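# Flip the cover and reseat it on the knife pins

## Task

Flip the cover upside down and set it back onto the knife so that its sockets fit over the pins, without undoing anything that was already in place when the scene began.

## Robot and tools

Robot: two arms, left_arm (on the +y side) and right_arm, each ending in a five-finger hand; the left hand is a mirror of the right. Bases: left_arm at (+0.038, +0.336, +0.023) m, right_arm at (-0.017, -0.344, +0.047) m, both almost unrotated. A camera stand sits behind the arms. Objects may occasionally be nudged by an outside push.

Frame: the scene frame has its origin at table height midway between the arms, +z up, +x out over the table, +y toward left_arm. Reported end_effector_position (m) and end_effector_quat_wxyz use it, and may be off by a few centimetres, more when reaching far.

Hand point: a point fixed to the palm, 0.15 m out from the wrist face and 0.05 m in front of the palm. Its +z runs along straight fingers, +y out of the palm, +x across the palm away from the thumb on the right hand (toward the thumb on the left). Straight fingers extend 0.06 to 0.07 m past it along +z, lying 0.06 m behind it along -y. A wrist bracket on the little-finger side reaches 0.10 m across and can collide.

Row layout (used by both motion tools): one flat list of 28 numbers in [-1, 1], always covering both arms: left dx, dy, dz, rx, ry, rz; left little, ring, middle, index, thumb_bend, thumb_turn; left force_limit, speed; then the same 14 for the right arm. dx..rz are an offset, not a pose: they count from that arm's Hand target as it stood when the action or move began, along scene axes; 1.0 equals 0.6 m or 180 degrees; rx, ry, rz form one rotation vector, turning about the Hand target's position. Sending all six zeros re-requests the current Hand target. Finger values: +1 open/straight, -1 closed; thumb_turn +1 beside the palm, -1 in front of it. force_limit maps -1..+1 to about 0..10 N (thumb motors 0..15 N); speed rises from near zero at -1 to full at +0.48 and stays full above. Hand numbers are absolute targets, never 'unchanged': to keep a hand as is, resend the eight numbers last sent for it (or, if none yet, its hand_measured six plus hand_force_limit and hand_speed). With the thumb turned in front, the hand grips things roughly 0.035 to 0.065 m thick, handles down to about 0.025 m. For a gentle grip close with speed -0.94 or below. To squeeze harder, raise force_limit and send a more-closed target; to loosen, send a target more open than hand_measured.

The controller limits each commanded orientation to 40 degrees from the measured one; hands often rest 1 to 3 cm (up to 5 cm) short, usually low, without any contact. Re-sending, even zeros, asks again; otherwise send the missing gap as an offset. To release a push, command back past the hand point.

Tools:
- execute_actions(actions, cameras): actions is a list of actions; each action is up to 15 rows, one per 1/30 s step, the last row held to fill 15 steps. All rows in an action count from the same start pose. Images come only for an empty list or when cameras names them.
- move(target, speed, blend, blocking, cameras): target is one 28-number row or a list of up to 15 rows, every row an offset from the same starting Hand targets. speed in m/s (0.002 to 4.3, default 0.25; turning up to twice that in rad/s), one value or one per target; blend in m rounds corners (0 means stop at each). Paths are straight, share one 10 s cap, and ignore obstacles and the other arm. Hand numbers of later targets apply on arrival. blocking=false returns after about 0.5 s while motion continues.
- wait(seconds 0 to 10): lets time pass holding commands.
- stop(): brakes a running move.
- zoom_image(camera, region [x0,y0,x1,y1] pixels, max 504 x 504): closer look at cam_high, cam_left_wrist or cam_right_wrist (672x504 each).
- show_instructions(): reference pages.
- finished_scene(scene 1): ends the scene for good.

Results: each hand's pose, Hand target (next offsets start here), joint positions, velocities and torques, hand_measured, hand_stopped_by (moving, target, force, stalled, fault), hand_load_n (positive when something pushes a finger open; near 0 after a lost grip), settings, motor temperatures. move adds a 'move:' line: done, off_target, moving, held or fault, plus limits=paced (pose clipped) or limits=held (steps withheld). done does not prove contact or its absence.

Avoid: dropping the cover or letting it fall off the table, releasing it while it moves, fast hits on the table or fixed items, hard presses, the two hands touching or one hand gripping the other, paths passing near an arm's own base, long stretched holds (motors overheat: MOTOR HOT at 85 °C, arm collapses at 100 °C), and excessive finger loads.

Each tool is called after ">>>" as name(argument=value, ...), one argument or row to a line, values as JSON.

Reference images:

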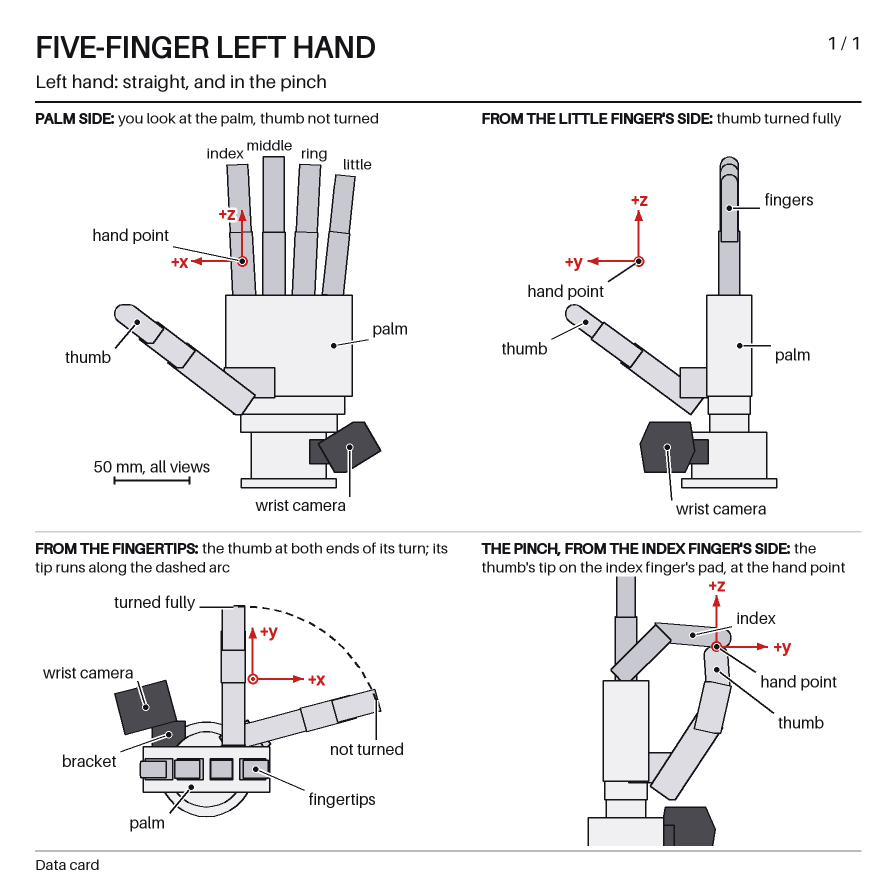

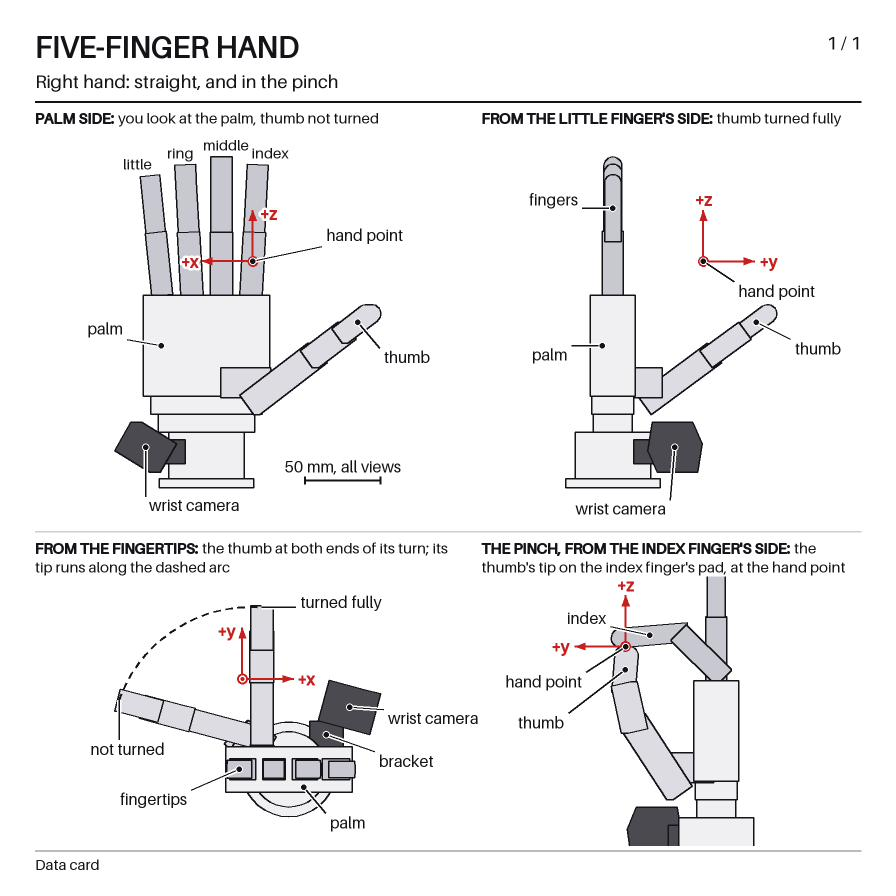

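## Session

>>> execute_actions(
  actions=[],
)

Scene clock: 0.00 s.
left_arm: end_effector_position=(+0.4482, +0.2729, +0.1905) hand_measured=(+1.000, +1.000, +1.000, +1.000, +1.000, +1.000) hand_load_n=(+0.0, +0.0, +0.0, +0.0, -0.5, +0.0) hand_stopped_by=(target, target, target, target, target, target) hand_force_limit=0.00 hand_speed=-0.80 end_effector_quat_wxyz=(-0.060, +0.776, -0.618, -0.111) | right_arm: end_effector_position=(+0.2655, -0.1350, +0.1645) hand_measured=(+1.000, +1.000, +1.000, +1.000, +1.000, +1.000) hand_load_n=(+0.0, +0.0, +0.0, +0.0, +0.0, +0.0) hand_stopped_by=(target, target, target, target, target, target) hand_force_limit=0.00 hand_speed=-0.80 end_effector_quat_wxyz=(+0.026, +0.858, +0.513, +0.019)
Joint positions: left_arm=[-0.109 1.65 1.469 -1.521 -0.218 -0.373] | right_arm=[0.83 1.327 0.972 -1.197 0.061 -1.788]
Joint velocities: within noise
Joint torques (N m): no reading
Motor temperatures (°C): left_arm=[30 33 33 31 32 31] | right_arm=[31 30 32 31 31 30]
Heat: left arm: hottest shoulder 33 °C; right arm: hottest elbow 32 °C.
Hand target: left_arm +0.4572, +0.2717, +0.2022; -0.070, +0.778, -0.617, -0.096 | right_arm +0.2726, -0.1268, +0.1753; +0.021, +0.858, +0.512, +0.034

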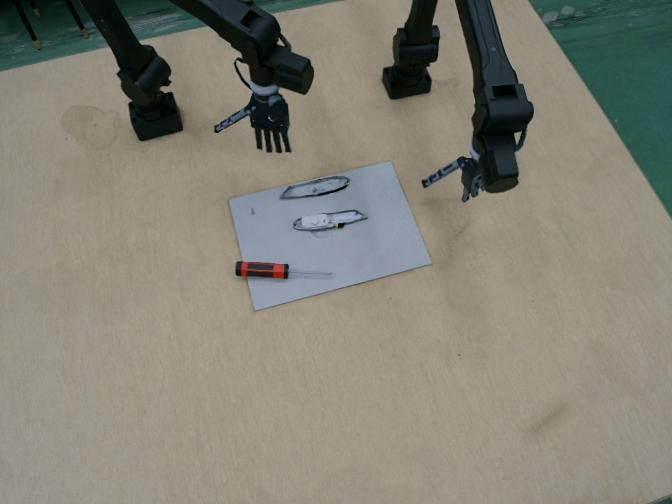

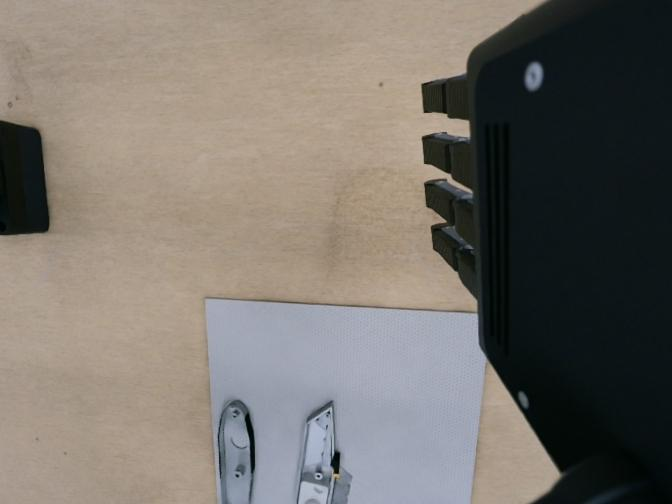

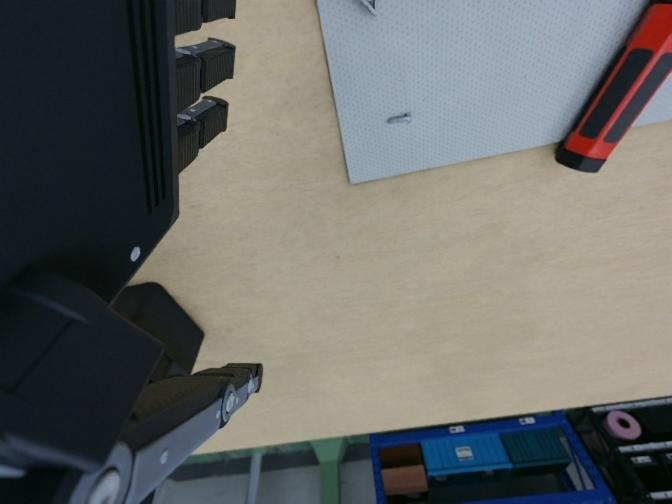

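>>> zoom_image(
  camera="cam_high",
  region=[220, 150, 440, 315],
)

>>> zoom_image(
  camera="cam_left_wrist",
  region=[190, 380, 400, 504],
)

Scaled by 2.291 from the camera's 672x504 image, which has a finer 960x720 frame.

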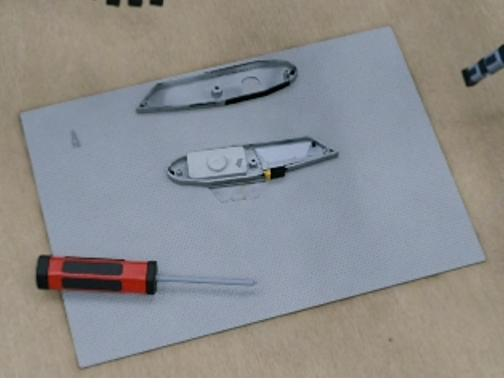

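Scaled by 2.400 from the camera's 672x504 image, which has a finer 960x720 frame.

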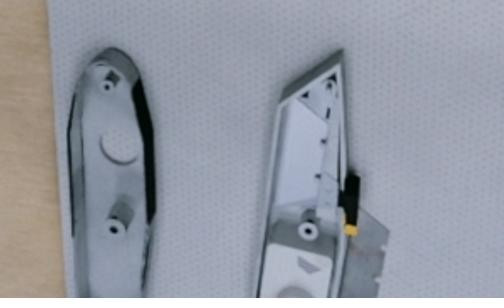

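>>> move(
  target=[-0.08, -0.3, 0.08, 0, 0, 0, 1, 1, 1, 1, 1, 1, 0, -0.8, 0, 0, 0, 0, 0, 0, 1, 1, 1, 1, 1, 1, 0, -0.8],
  cameras=["all"],
)

Scene clock: 174.10 s.
left_arm: end_effector_position=(+0.3955, +0.1005, +0.2300) hand_measured=(+1.000, +1.000, +1.000, +1.000, +1.000, +1.000) hand_load_n=(+0.0, +0.0, +0.0, +0.0, +0.0, +0.0) hand_stopped_by=(target, target, target, target, target, target) hand_force_limit=0.00 hand_speed=-0.80 end_effector_quat_wxyz=(-0.064, +0.772, -0.625, -0.102) | right_arm: end_effector_position=(+0.2655, -0.1350, +0.1645) hand_measured=(+1.000, +1.000, +1.000, +1.000, +1.000, +1.000) hand_load_n=(+0.0, +0.0, +0.0, +0.0, +0.0, +0.0) hand_stopped_by=(target, target, target, target, target, target) hand_force_limit=0.00 hand_speed=-0.80 end_effector_quat_wxyz=(+0.026, +0.858, +0.513, +0.019)
Joint positions: left_arm=[-0.484 1.649 1.574 -1.676 -0.16 -0.732] | right_arm=[0.83 1.327 0.972 -1.197 0.061 -1.788]
Joint torques (N m): left_arm=[0.73 -10.87 13.89 -0.65 -0.27 0] | right_arm=[2.08 -7.88 10.71 0.32 0.06 -0.1]
Motor temperatures (°C): left_arm=[30 36 43 31 31 30] | right_arm=[31 31 41 30 31 30]
Heat: left arm: hottest elbow 43 °C; right arm: hottest elbow 41 °C.
Hand target: left_arm +0.4091, +0.0917, +0.2501; -0.070, +0.778, -0.617, -0.096 | right_arm +0.2726, -0.1268, +0.1753; +0.021, +0.858, +0.512, +0.034
Off the commanded pose: left_arm 0.026 m, 2 deg | right_arm 0.015 m, 2 deg.
joint sent to its limit (left arm) — joint 4 (wrist pitch), lower limit. The joint targets still meet the commanded pose.
move: off_target (left_arm, right_arm)
camera_calibration:
cam_left_wrist: T_world_to_cam=[[0.996325, 0.0214228, -0.082934, -0.380165], [0.0341414, -0.987305, 0.155125, 0.0727561], [-0.0785579, -0.157386, -0.984408, 0.384471], [0, 0, 0, 1]] pos_world=[0.406487, 0.140487, 0.335662]

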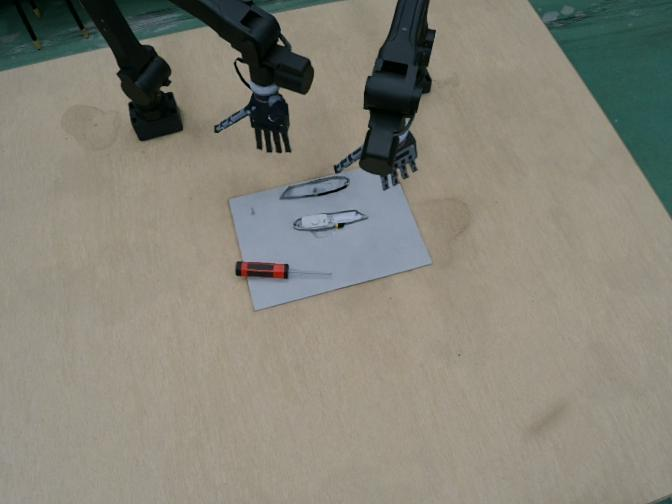

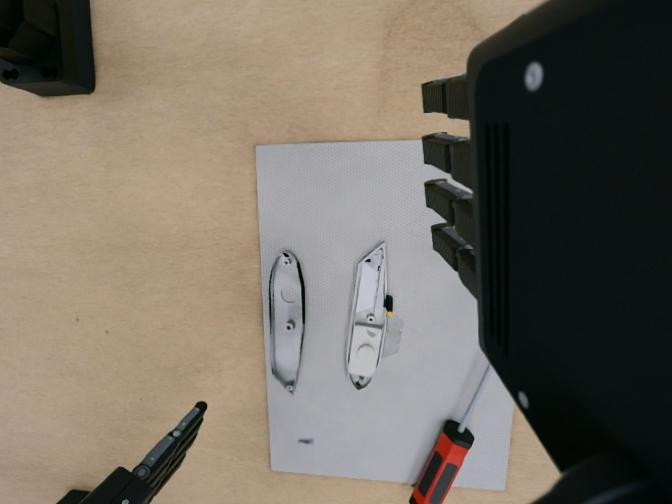

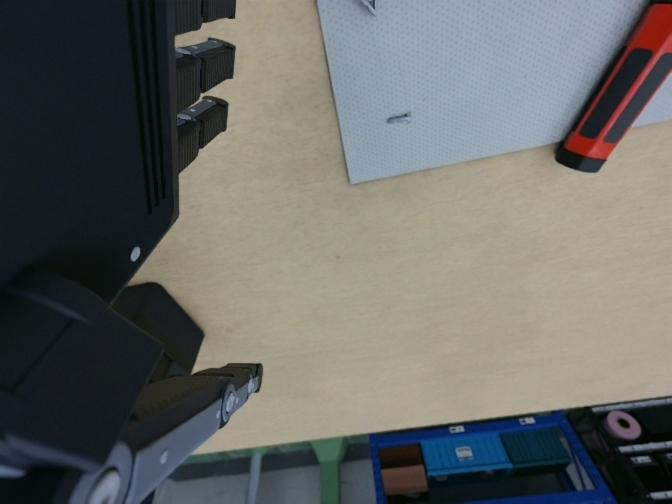

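>>> zoom_image(
  camera="cam_left_wrist",
  region=[250, 235, 430, 400],
)

>>> zoom_image(
  camera="cam_left_wrist",
  region=[335, 235, 410, 325],
)

>>> zoom_image(
  camera="cam_left_wrist",
  region=[335, 310, 410, 400],
)

>>> zoom_image(
  camera="cam_left_wrist",
  region=[255, 240, 330, 330],
)

>>> zoom_image(
  camera="cam_left_wrist",
  region=[255, 310, 330, 400],
)

Scaled by 2.800 from the camera's 672x504 image, which has a finer 960x720 frame.

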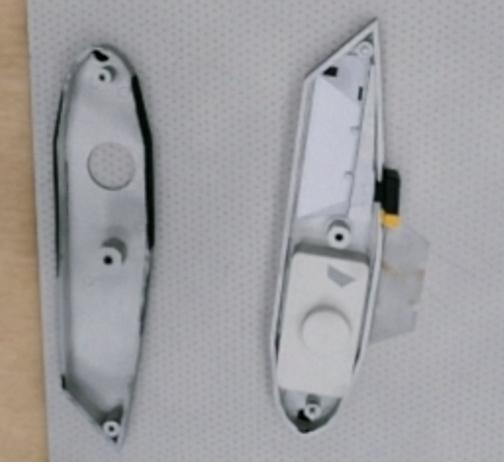

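Scaled by 5.600 from the camera's 672x504 image, which has a finer 960x720 frame.

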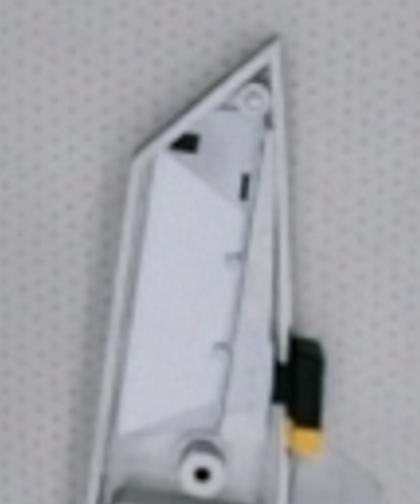

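Scaled by 5.600 from the camera's 672x504 image, which has a finer 960x720 frame.

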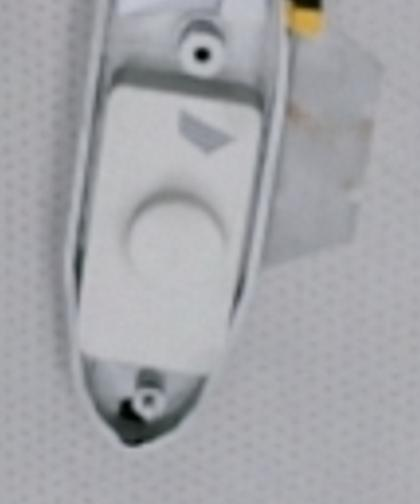

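Scaled by 5.600 from the camera's 672x504 image, which has a finer 960x720 frame.

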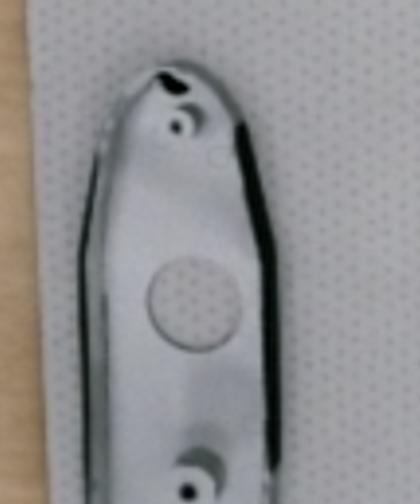

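Scaled by 5.600 from the camera's 672x504 image, which has a finer 960x720 frame.

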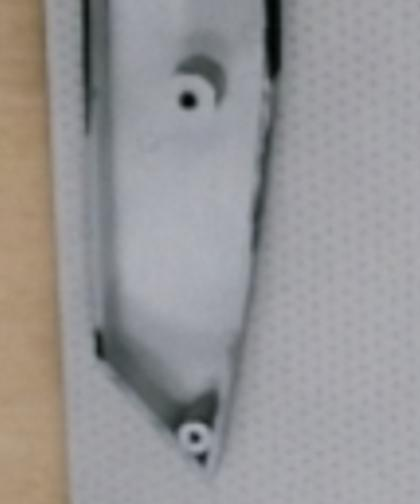

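>>> move(
  target=[
    [0, 0.15, 0.05, 0, 0, 0, 1, 1, 1, 1, 1, 1, 0, -0.8, 0.02, -0.04, 0.1, 0, 0, -0.42, 1, 1, 1, 1, 1, 1, 0, -0.8],
    [0, 0.2, 0.05, 0, 0, 0, 1, 1, 1, 1, 1, 1, 0, -0.8, 0.02, -0.04, 0.1, 0, 0, -0.843, 1, 1, 1, 1, 1, 1, 0, -0.8],
  ],
  blend=[0.03, 0],
  speed=0.4,
  cameras=["all"],
)

Scene clock: 292.83 s.
left_arm: end_effector_position=(+0.4132, +0.2046, +0.2692) hand_measured=(+1.000, +1.000, +1.000, +1.000, +1.000, +1.000) hand_load_n=(+0.0, +0.0, +0.0, +0.0, +0.0, +0.0) hand_stopped_by=(target, target, target, target, target, target) hand_force_limit=0.00 hand_speed=-0.80 end_effector_quat_wxyz=(-0.072, +0.779, -0.618, -0.077) | right_arm: end_effector_position=(+0.2839, -0.1468, +0.2278) hand_measured=(+1.000, +1.000, +1.000, +1.000, +1.000, +1.000) hand_load_n=(+0.0, +0.0, +0.0, -0.5, +0.0, +0.0) hand_stopped_by=(target, target, target, target, target, target) hand_force_limit=0.00 hand_speed=-0.80 end_effector_quat_wxyz=(+0.042, +0.716, -0.697, -0.015)
Joint positions: left_arm=[-0.264 1.536 1.551 -1.677 -0.191 -0.525] | right_arm=[0.407 1.458 1.273 -1.475 0.003 0.41]
Joint torques (N m): left_arm=[1.67 -11.4 9.06 -0.39 -0.4 0.31] | right_arm=[1.38 -10.87 9.11 -0.51 0.01 0]
Motor temperatures (°C): left_arm=[30 35 54 30 31 30] | right_arm=[31 31 42 30 31 30]
Heat: left arm: hottest elbow 54 °C; right arm: hottest elbow 42 °C.
Hand target: left_arm +0.4091, +0.2116, +0.2801; -0.070, +0.778, -0.617, -0.096 | right_arm +0.2847, -0.1507, +0.2353; +0.038, +0.706, -0.707, -0.012
Off the commanded pose: left_arm 0.014 m, 2 deg | right_arm 0.009 m, 2 deg.
joint sent to its limit (left arm) — joint 4 (wrist pitch), lower limit. The joint targets are off in orientation, not in position.
move: off_target (left_arm)
camera_calibration:
cam_left_wrist: T_world_to_cam=[[0.998851, 0.0348349, -0.0329108, -0.414094], [0.04006, -0.983849, 0.17446, 0.160556], [-0.026302, -0.175578, -0.984114, 0.422902], [0, 0, 0, 1]] pos_world=[0.418309, 0.24664, 0.374546]
cam_right_wrist: T_world_to_cam=[[-0.945129, -0.315041, 0.0864899, 0.199834], [-0.196632, 0.759974, 0.619496, 0.00367746], [-0.260896, 0.568497, -0.780221, 0.448035], [0, 0, 0, 1]] pos_world=[0.306483, -0.194546, 0.330005]

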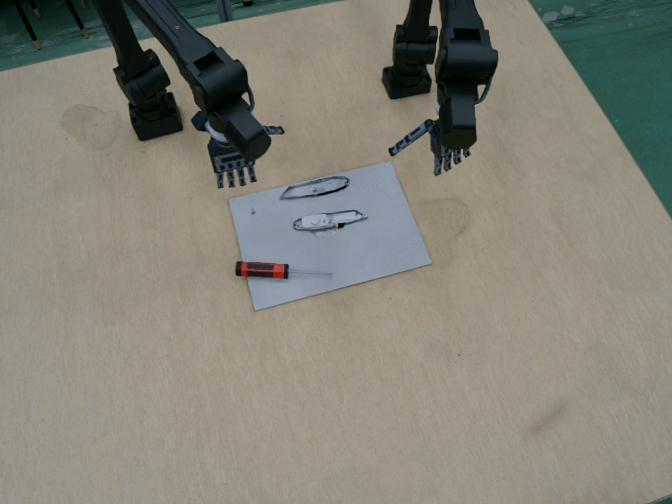

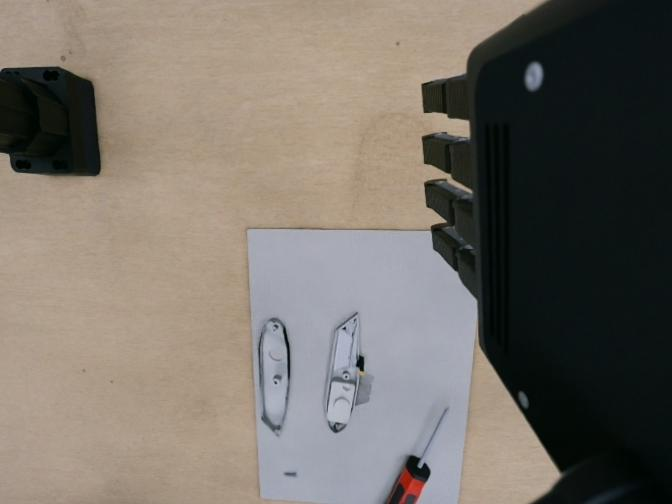

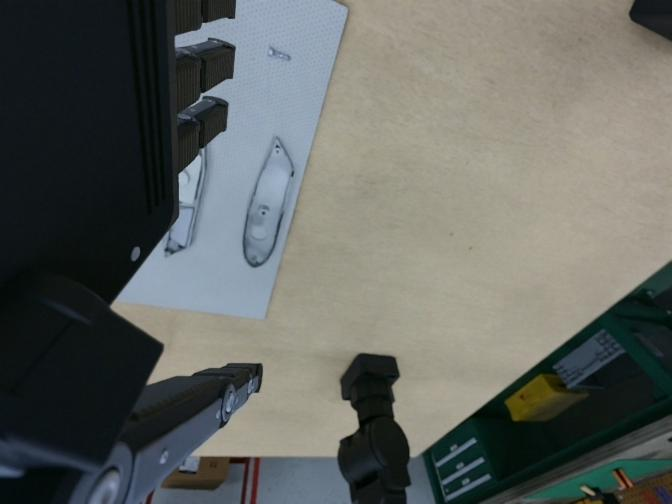

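>>> move(
  target=[0, 0, 0, 0, 0, 0, 1, 1, 1, 1, 1, 1, 0, -0.8, 0.059, 0.2, -0.12, 0.0104, -0.356, 0.0066, -1, -1, 0.24, 0.24, 0.7, -1, -0.2, 0],
  speed=0.3,
  cameras=["all"],
)

Scene clock: 312.70 s.
left_arm: end_effector_position=(+0.4132, +0.2046, +0.2692) hand_measured=(+1.000, +1.000, +1.000, +1.000, +1.000, +1.000) hand_load_n=(+0.0, +0.0, +0.0, +0.0, +0.0, +0.0) hand_stopped_by=(target, target, target, target, target, target) hand_force_limit=0.00 hand_speed=-0.80 end_effector_quat_wxyz=(-0.072, +0.779, -0.618, -0.077) | right_arm: end_effector_position=(+0.3204, -0.0387, +0.1608) hand_measured=(-1.000, -1.000, +0.240, +0.240, +0.700, -1.000) hand_load_n=(+0.0, +0.0, +0.0, +0.0, +0.0, +0.0) hand_stopped_by=(target, target, target, target, target, target) hand_force_limit=-0.20 hand_speed=0.00 end_effector_quat_wxyz=(-0.346, +0.609, -0.620, +0.354)
Joint positions: left_arm=[-0.264 1.536 1.551 -1.677 -0.191 -0.525] | right_arm=[0.916 1.233 0.706 -0.281 0.787 0.636]
Joint torques (N m): left_arm=[1.79 -11.46 9.07 -0.43 -0.4 0.31] | right_arm=[2.96 -6.12 9.29 1.87 0.57 -0.26]
Heat: left arm: hottest elbow 51 °C; right arm: hottest elbow 42 °C.
Hand target: left_arm +0.4092, +0.2116, +0.2801; -0.070, +0.778, -0.617, -0.096 | right_arm +0.3200, -0.0308, +0.1633; -0.354, +0.612, -0.612, +0.354
Off the commanded pose: left_arm 0.014 m, 2 deg | right_arm 0.008 m, 1 deg.
joint sent to its limit (left arm) — joint 4 (wrist pitch), lower limit. The joint targets are off in orientation, not in position.
move: off_target (left_arm)
camera_calibration:
cam_left_wrist: T_world_to_cam=[[0.998851, 0.0348349, -0.0329108, -0.414094], [0.04006, -0.983849, 0.17446, 0.160556], [-0.026302, -0.175578, -0.984114, 0.422902], [0, 0, 0, 1]] pos_world=[0.418309, 0.24664, 0.374546]
cam_right_wrist: T_world_to_cam=[[-0.492539, -0.28265, -0.823113, 0.276725], [-0.644259, 0.754272, 0.126505, 0.192741], [0.585095, 0.592607, -0.553608, 0.0372668], [0, 0, 0, 1]] pos_world=[0.238668, -0.0892477, 0.224024]

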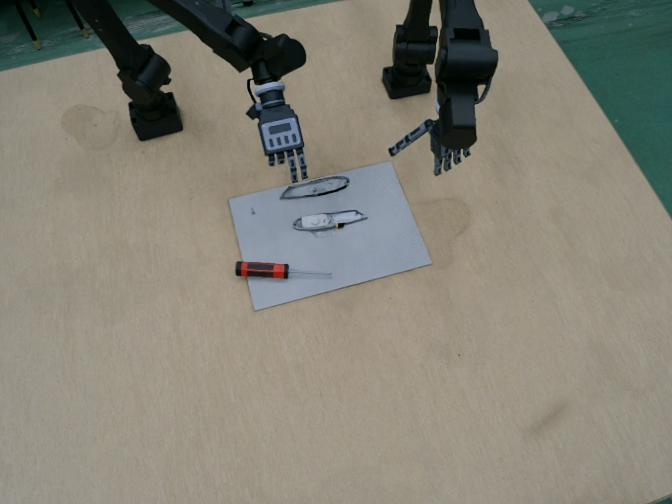

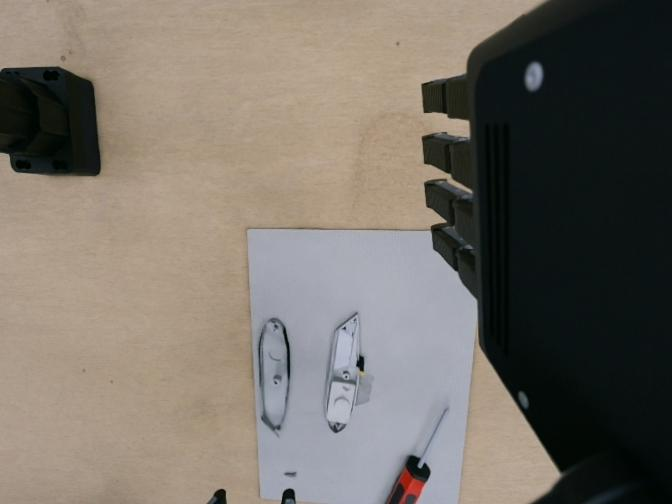

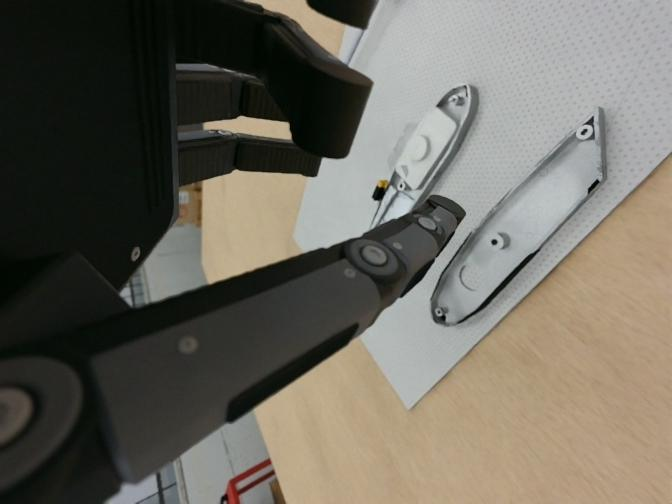

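>>> zoom_image(
  camera="cam_right_wrist",
  region=[400, 60, 640, 340],
)

>>> zoom_image(
  camera="cam_high",
  region=[240, 60, 400, 220],
)

Scaled by 1.800 from the camera's 672x504 image, which has a finer 960x720 frame.

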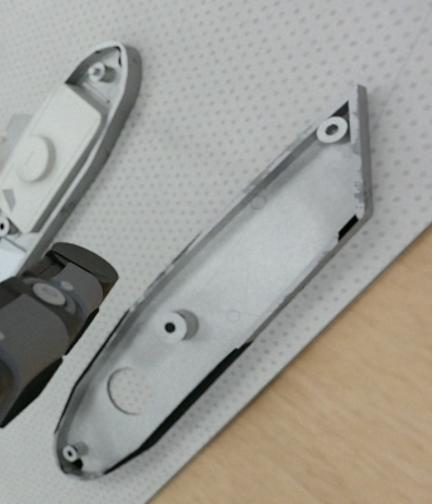

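Scaled by 3.150 from the camera's 672x504 image, which has a finer 960x720 frame.

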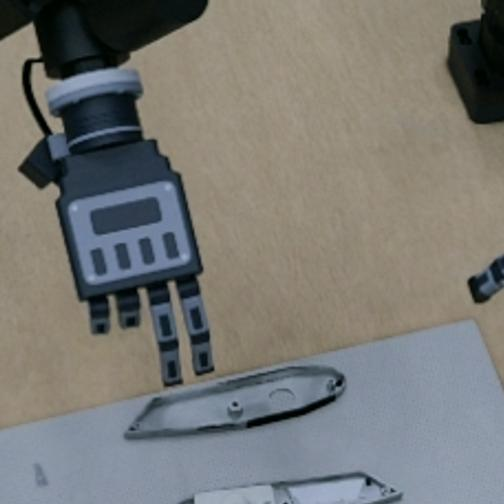

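>>> move(
  target=[0, 0, 0, 0, 0, 0, 1, 1, 1, 1, 1, 1, 0, -0.8, -0.03, 0.0315, -0.1667, 0, 0, 0, -1, -1, 0.34, 0.34, 0.56, -1, -0.2, 0],
  speed=0.15,
  cameras=["all"],
)

>>> zoom_image(
  camera="cam_right_wrist",
  region=[250, 40, 640, 340],
)

>>> zoom_image(
  camera="cam_high",
  region=[240, 100, 400, 260],
)

Scene clock: 368.20 s.
left_arm: end_effector_position=(+0.4132, +0.2046, +0.2692) hand_measured=(+1.000, +1.000, +1.000, +1.000, +1.000, +1.000) hand_load_n=(+0.0, +0.0, +0.0, +0.0, +0.0, +0.0) hand_stopped_by=(target, target, target, target, target, target) hand_force_limit=0.00 hand_speed=-0.80 end_effector_quat_wxyz=(-0.072, +0.779, -0.618, -0.077) | right_arm: end_effector_position=(+0.3030, -0.0228, +0.0600) hand_measured=(-1.000, -1.000, +0.340, +0.340, +0.560, -1.000) hand_load_n=(+0.0, +0.5, +0.0, +0.0, +0.0, +0.0) hand_stopped_by=(target, target, target, target, target, target) hand_force_limit=-0.20 hand_speed=0.00 end_effector_quat_wxyz=(-0.339, +0.618, -0.611, +0.360)
Joint positions: left_arm=[-0.264 1.536 1.551 -1.677 -0.191 -0.525] | right_arm=[0.987 1.478 0.604 0.008 0.836 0.681]
Joint torques (N m): left_arm=[1.85 -11.28 9.03 -0.5 -0.4 0.3] | right_arm=[3.49 -7.41 7.27 1.7 0.62 0.05]
Motor temperatures (°C): left_arm=[29 35 47 30 31 30] | right_arm=[31 30 42 30 31 30]
Heat: left arm: hottest elbow 47 °C; right arm: hottest elbow 42 °C.
Hand target: left_arm +0.4092, +0.2116, +0.2801; -0.070, +0.778, -0.617, -0.096 | right_arm +0.3021, -0.0119, +0.0633; -0.354, +0.612, -0.612, +0.354
Off the commanded pose: left_arm 0.014 m, 2 deg | right_arm 0.011 m, 2 deg.
joint sent to its limit (left arm) — joint 4 (wrist pitch), lower limit. The joint targets are off in orientation, not in position.
move: off_target (left_arm, right_arm)
camera_calibration:
cam_left_wrist: T_world_to_cam=[[0.998851, 0.0348349, -0.0329108, -0.414094], [0.04006, -0.983849, 0.17446, 0.160556], [-0.026302, -0.175578, -0.984114, 0.422902], [0, 0, 0, 1]] pos_world=[0.418309, 0.24664, 0.374546]
cam_right_wrist: T_world_to_cam=[[-0.488599, -0.313726, -0.814154, 0.187166], [-0.6552, 0.748134, 0.104919, 0.186703], [0.576181, 0.584697, -0.571091, -0.0141875], [0, 0, 0, 1]] pos_world=[0.221951, -0.0726641, 0.124691]

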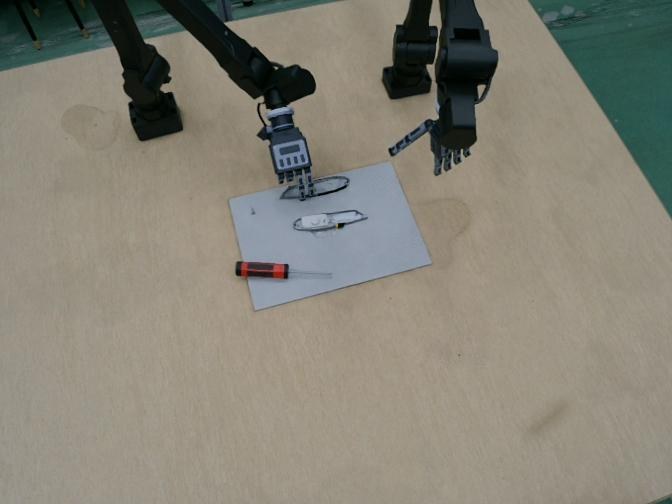

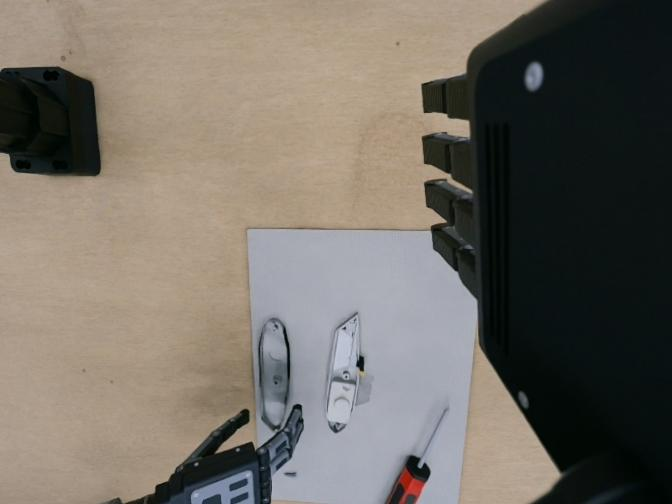

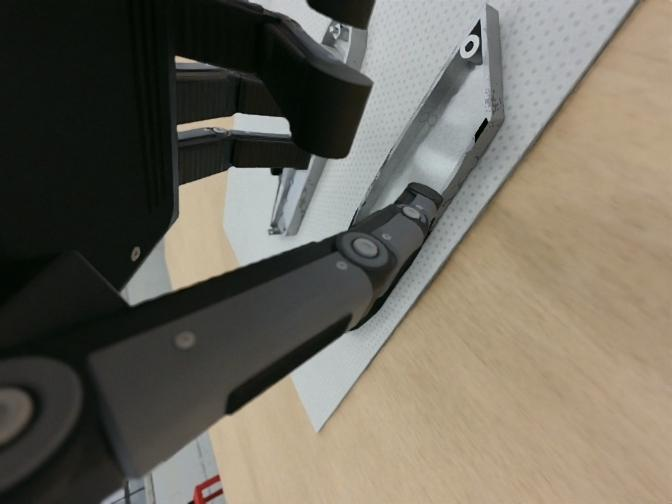

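Scaled by 1.292 from the camera's 672x504 image, which has a finer 960x720 frame.

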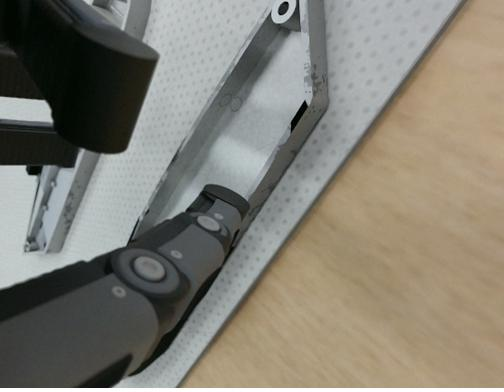

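Scaled by 3.150 from the camera's 672x504 image, which has a finer 960x720 frame.

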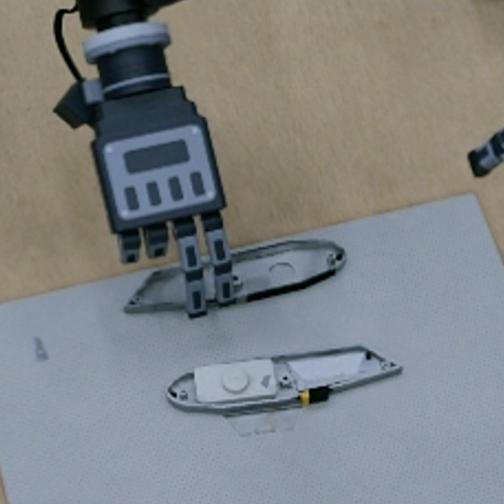

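>>> move(
  target=[0, 0, 0, 0, 0, 0, 1, 1, 1, 1, 1, 1, 0, -0.8, 0, 0, -0.0633, 0, 0, 0, -1, -1, 0.34, 0.34, 0.56, -1, -0.2, 0],
  speed=0.06,
  cameras=["cam_high", "cam_right_wrist"],
)

>>> zoom_image(
  camera="cam_right_wrist",
  region=[250, 0, 640, 340],
)

>>> zoom_image(
  camera="cam_high",
  region=[260, 140, 380, 240],
)

Scene clock: 396.43 s.
left_arm: end_effector_position=(+0.4132, +0.2046, +0.2692) hand_measured=(+1.000, +1.000, +1.000, +1.000, +1.000, +1.000) hand_load_n=(+0.0, +0.0, +0.0, +0.0, +0.0, +0.0) hand_stopped_by=(target, target, target, target, target, target) hand_force_limit=0.00 hand_speed=-0.80 end_effector_quat_wxyz=(-0.072, +0.779, -0.618, -0.077) | right_arm: end_effector_position=(+0.3047, -0.0203, +0.0256) hand_measured=(-1.000, -1.000, +0.340, +0.340, +0.560, -1.000) hand_load_n=(+0.0, +0.0, +0.0, +0.0, +0.0, -0.5) hand_stopped_by=(target, target, target, target, target, target) hand_force_limit=-0.20 hand_speed=0.00 end_effector_quat_wxyz=(-0.343, +0.615, -0.612, +0.360)
Joint positions: left_arm=[-0.264 1.536 1.551 -1.677 -0.191 -0.525] | right_arm=[0.987 1.589 0.583 0.148 0.839 0.683]
Joint torques (N m): left_arm=[1.61 -11.4 9.06 -0.51 -0.4 0.32] | right_arm=[3.31 -8.12 6.02 1.76 0.44 0.04]
Heat: left arm: hottest elbow 46 °C; right arm: hottest elbow 40 °C.
Hand target: left_arm +0.4092, +0.2116, +0.2801; -0.070, +0.778, -0.617, -0.096 | right_arm +0.3021, -0.0118, +0.0253; -0.354, +0.612, -0.612, +0.354
Off the commanded pose: left_arm 0.014 m, 2 deg | right_arm 0.009 m, 1 deg.
joint sent to its limit (left arm) — joint 4 (wrist pitch), lower limit. The joint targets are off in orientation, not in position.
move: off_target (left_arm)
camera_calibration:
cam_right_wrist: T_world_to_cam=[[-0.484456, -0.306653, -0.819308, 0.159821], [-0.654027, 0.74895, 0.106407, 0.189199], [0.580991, 0.587399, -0.563393, -0.0380154], [0, 0, 0, 1]] pos_world=[0.223254, -0.0703613, 0.0893926]
Images, in order (width x height): cam_high 672x504, cam_right_wrist 672x504.

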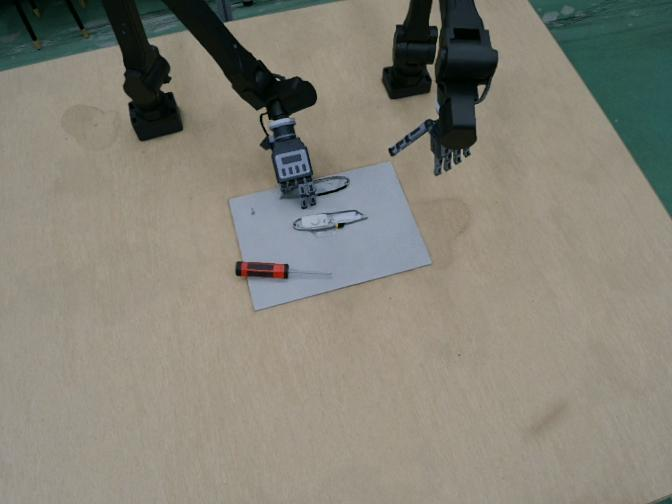

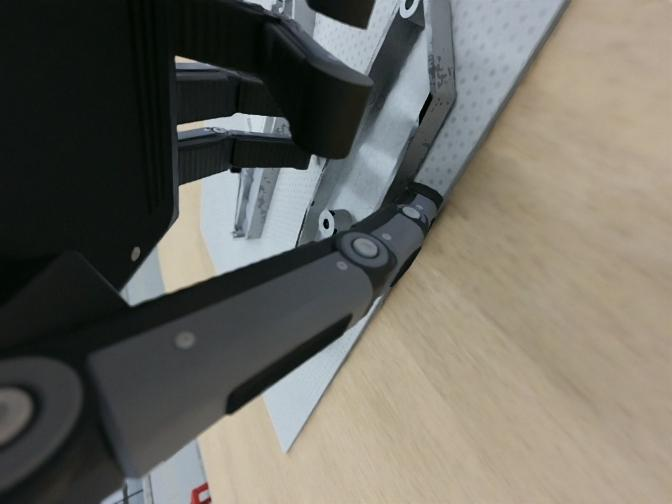

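Scaled by 1.292 from the camera's 672x504 image, which has a finer 960x720 frame.

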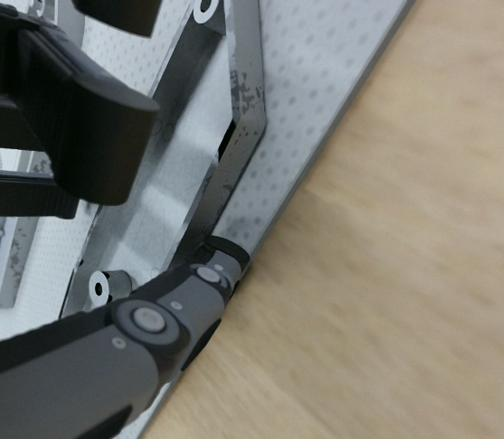

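Scaled by 4.200 from the camera's 672x504 image, which has a finer 960x720 frame.

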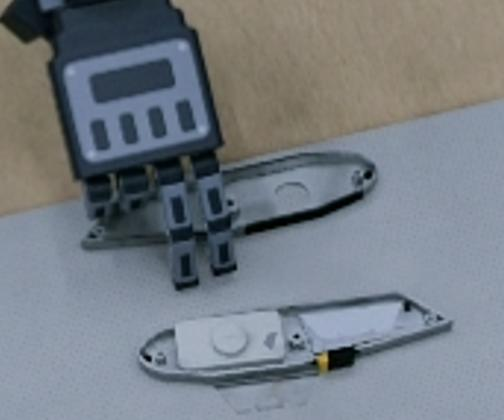

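>>> move(
  target=[0, 0, 0, 0, 0, 0, 1, 1, 1, 1, 1, 1, 0, -0.8, 0, 0, -0.01, 0, 0, 0, -1, -1, 0.34, 0.34, 0.56, -1, -0.2, 0],
  speed=0.03,
  cameras=["cam_right_wrist"],
)

>>> zoom_image(
  camera="cam_right_wrist",
  region=[280, 80, 500, 280],
)

Scene clock: 403.33 s.
left_arm: end_effector_position=(+0.4132, +0.2046, +0.2692) hand_measured=(+1.000, +1.000, +1.000, +1.000, +1.000, +1.000) hand_load_n=(+0.0, +0.0, +0.0, +0.0, +0.0, +0.0) hand_stopped_by=(target, target, target, target, target, target) hand_force_limit=0.00 hand_speed=-0.80 end_effector_quat_wxyz=(-0.072, +0.779, -0.618, -0.077) | right_arm: end_effector_position=(+0.3052, -0.0198, +0.0252) hand_measured=(-1.000, -1.000, +0.340, +0.340, +0.560, -1.000) hand_load_n=(+0.0, +0.0, +0.0, +0.0, +1.0, -2.5) hand_stopped_by=(target, target, target, target, target, target) hand_force_limit=-0.20 hand_speed=0.00 end_effector_quat_wxyz=(-0.348, +0.612, -0.612, +0.360)
Joint positions: left_arm=[-0.264 1.536 1.551 -1.677 -0.191 -0.525] | right_arm=[0.989 1.593 0.578 0.168 0.843 0.683]
Joint torques (N m): left_arm=[1.79 -11.46 9.07 -0.46 -0.39 0.31] | right_arm=[3.14 -6.89 6.2 1.87 0.34 -0.02]
Heat: left arm: hottest elbow 46 °C; right arm: hottest elbow 40 °C.
Hand target: left_arm +0.4092, +0.2116, +0.2801; -0.070, +0.778, -0.617, -0.096 | right_arm +0.3020, -0.0118, +0.0194; -0.354, +0.612, -0.612, +0.354
Off the commanded pose: left_arm 0.014 m, 2 deg | right_arm 0.010 m, 1 deg.
joint sent to its limit (left arm) — joint 4 (wrist pitch), lower limit. The joint targets are off in orientation, not in position.
move: off_target (left_arm)
camera_calibration:
cam_right_wrist: T_world_to_cam=[[-0.478284, -0.299766, -0.82546, 0.158387], [-0.653876, 0.749018, 0.106859, 0.189129], [0.586252, 0.590858, -0.554253, -0.0404867], [0, 0, 0, 1]] pos_world=[0.223156, -0.0702597, 0.0880921]
Images, in order (width x height): cam_right_wrist 672x504.

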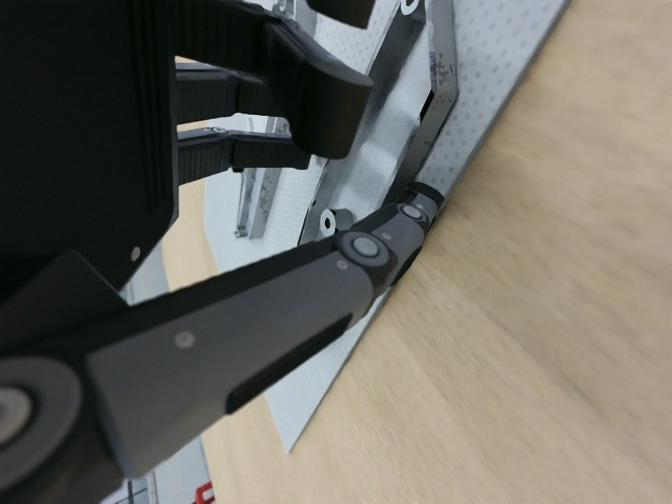

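Scaled by 2.291 from the camera's 672x504 image, which has a finer 960x720 frame.

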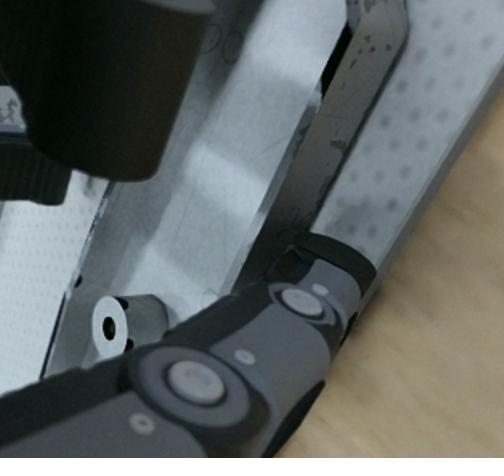

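>>> move(
  target=[
    [0, 0, 0, 0, 0, 0, 1, 1, 1, 1, 1, 1, 0, -0.8, 0, 0, 0.012, 0, 0, 0, -1, -1, 0.34, 0.34, 0.56, -1, -0.2, 0],
    [0, 0, 0, 0, 0, 0, 1, 1, 1, 1, 1, 1, 0, -0.8, 0.01, 0, 0.01, 0, 0, 0, -1, -1, 0.34, 0.34, 0.56, -1, -0.2, 0],
  ],
  speed=0.03,
  cameras=["cam_right_wrist"],
)

Scene clock: 414.13 s.
left_arm: end_effector_position=(+0.4132, +0.2046, +0.2692) hand_measured=(+1.000, +1.000, +1.000, +1.000, +1.000, +1.000) hand_load_n=(+0.0, +0.0, +0.0, +0.0, +0.0, +0.0) hand_stopped_by=(target, target, target, target, target, target) hand_force_limit=0.00 hand_speed=-0.80 end_effector_quat_wxyz=(-0.072, +0.779, -0.618, -0.077) | right_arm: end_effector_position=(+0.3050, -0.0196, +0.0251) hand_measured=(-1.000, -1.000, +0.340, +0.340, +0.560, -1.000) hand_load_n=(+0.0, +0.0, +0.0, +0.0, +0.0, -3.0) hand_stopped_by=(target, target, target, target, target, target) hand_force_limit=-0.20 hand_speed=0.00 end_effector_quat_wxyz=(-0.348, +0.613, -0.612, +0.360)
Joint positions: left_arm=[-0.264 1.536 1.551 -1.677 -0.191 -0.525] | right_arm=[0.989 1.593 0.578 0.168 0.841 0.682]
Joint torques (N m): left_arm=[1.61 -11.58 9.07 -0.46 -0.4 0.31] | right_arm=[2.26 -7.41 6.89 1.48 -0.01 -0.12]
Heat: left arm: hottest elbow 46 °C; right arm: hottest elbow 39 °C.
Hand target: left_arm +0.4092, +0.2116, +0.2801; -0.070, +0.778, -0.617, -0.096 | right_arm +0.3080, -0.0118, +0.0254; -0.354, +0.612, -0.612, +0.354
Off the commanded pose: left_arm 0.014 m, 2 deg | right_arm 0.008 m, 1 deg.
joint sent to its limit (left arm) — joint 4 (wrist pitch), lower limit. The joint targets are off in orientation, not in position.
move: off_target (left_arm)
camera_calibration:
cam_right_wrist: T_world_to_cam=[[-0.478645, -0.300827, -0.824865, 0.158239], [-0.654945, 0.748029, 0.10724, 0.189135], [0.584762, 0.591571, -0.555065, -0.0400864], [0, 0, 0, 1]] pos_world=[0.223054, -0.0701615, 0.0879928]
Images, in order (width x height): cam_right_wrist 672x504.

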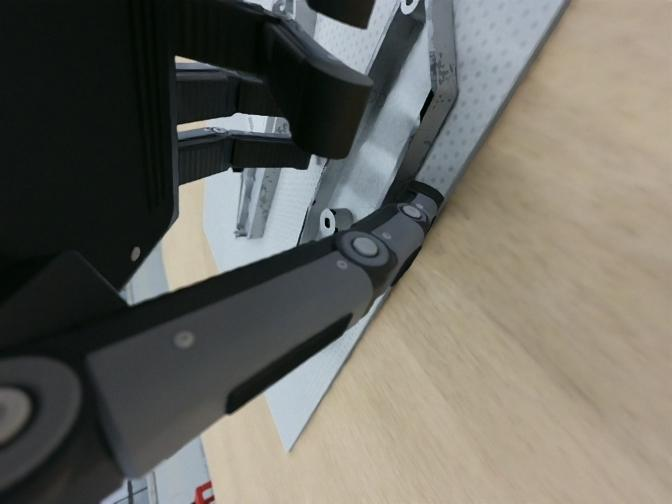

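>>> move(
  target=[0, 0, 0, 0, 0, 0, 1, 1, 1, 1, 1, 1, 0, -0.8, 0.005, 0, 0.012, 0, 0, 0, -1, -1, 0.34, 0.34, 0.56, -1, -0.2, 0],
  speed=0.03,
  cameras=["cam_right_wrist"],
)

Scene clock: 417.60 s.
left_arm: end_effector_position=(+0.4132, +0.2046, +0.2692) hand_measured=(+1.000, +1.000, +1.000, +1.000, +1.000, +1.000) hand_load_n=(+0.0, +0.0, +0.0, +0.0, +0.0, +0.0) hand_stopped_by=(target, target, target, target, target, target) hand_force_limit=0.00 hand_speed=-0.80 end_effector_quat_wxyz=(-0.072, +0.779, -0.618, -0.077) | right_arm: end_effector_position=(+0.3043, -0.0187, +0.0253) hand_measured=(-1.000, -1.000, +0.340, +0.340, +0.560, -1.000) hand_load_n=(+0.0, +0.0, -0.5, +0.0, +0.5, -1.5) hand_stopped_by=(target, target, target, target, target, target) hand_force_limit=-0.20 hand_speed=0.00 end_effector_quat_wxyz=(-0.348, +0.616, -0.610, +0.358)
Joint positions: left_arm=[-0.264 1.536 1.551 -1.677 -0.191 -0.525] | right_arm=[0.989 1.591 0.578 0.168 0.834 0.676]
Joint torques (N m): left_arm=[1.67 -11.46 9.1 -0.5 -0.39 0.31] | right_arm=[1.26 -8.59 7.57 0.85 0.11 -0.11]
Heat: left arm: hottest elbow 46 °C; right arm: hottest elbow 39 °C.
Hand target: left_arm +0.4092, +0.2116, +0.2801; -0.070, +0.778, -0.617, -0.096 | right_arm +0.3110, -0.0117, +0.0326; -0.354, +0.612, -0.612, +0.354
Off the commanded pose: left_arm 0.014 m, 2 deg | right_arm 0.012 m, 1 deg.
joint sent to its limit (left arm) — joint 4 (wrist pitch), lower limit. The joint targets are off in orientation, not in position.
move: off_target (left_arm, right_arm)
camera_calibration:
cam_right_wrist: T_world_to_cam=[[-0.47889, -0.305354, -0.823057, 0.15835], [-0.660426, 0.742994, 0.108613, 0.18953], [0.578361, 0.595583, -0.557476, -0.0379394], [0, 0, 0, 1]] pos_world=[0.222945, -0.0698705, 0.0885954]
Images, in order (width x height): cam_right_wrist 672x504.

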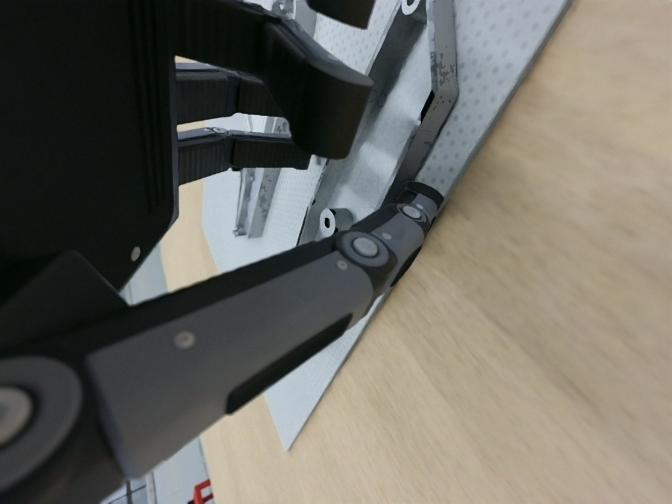

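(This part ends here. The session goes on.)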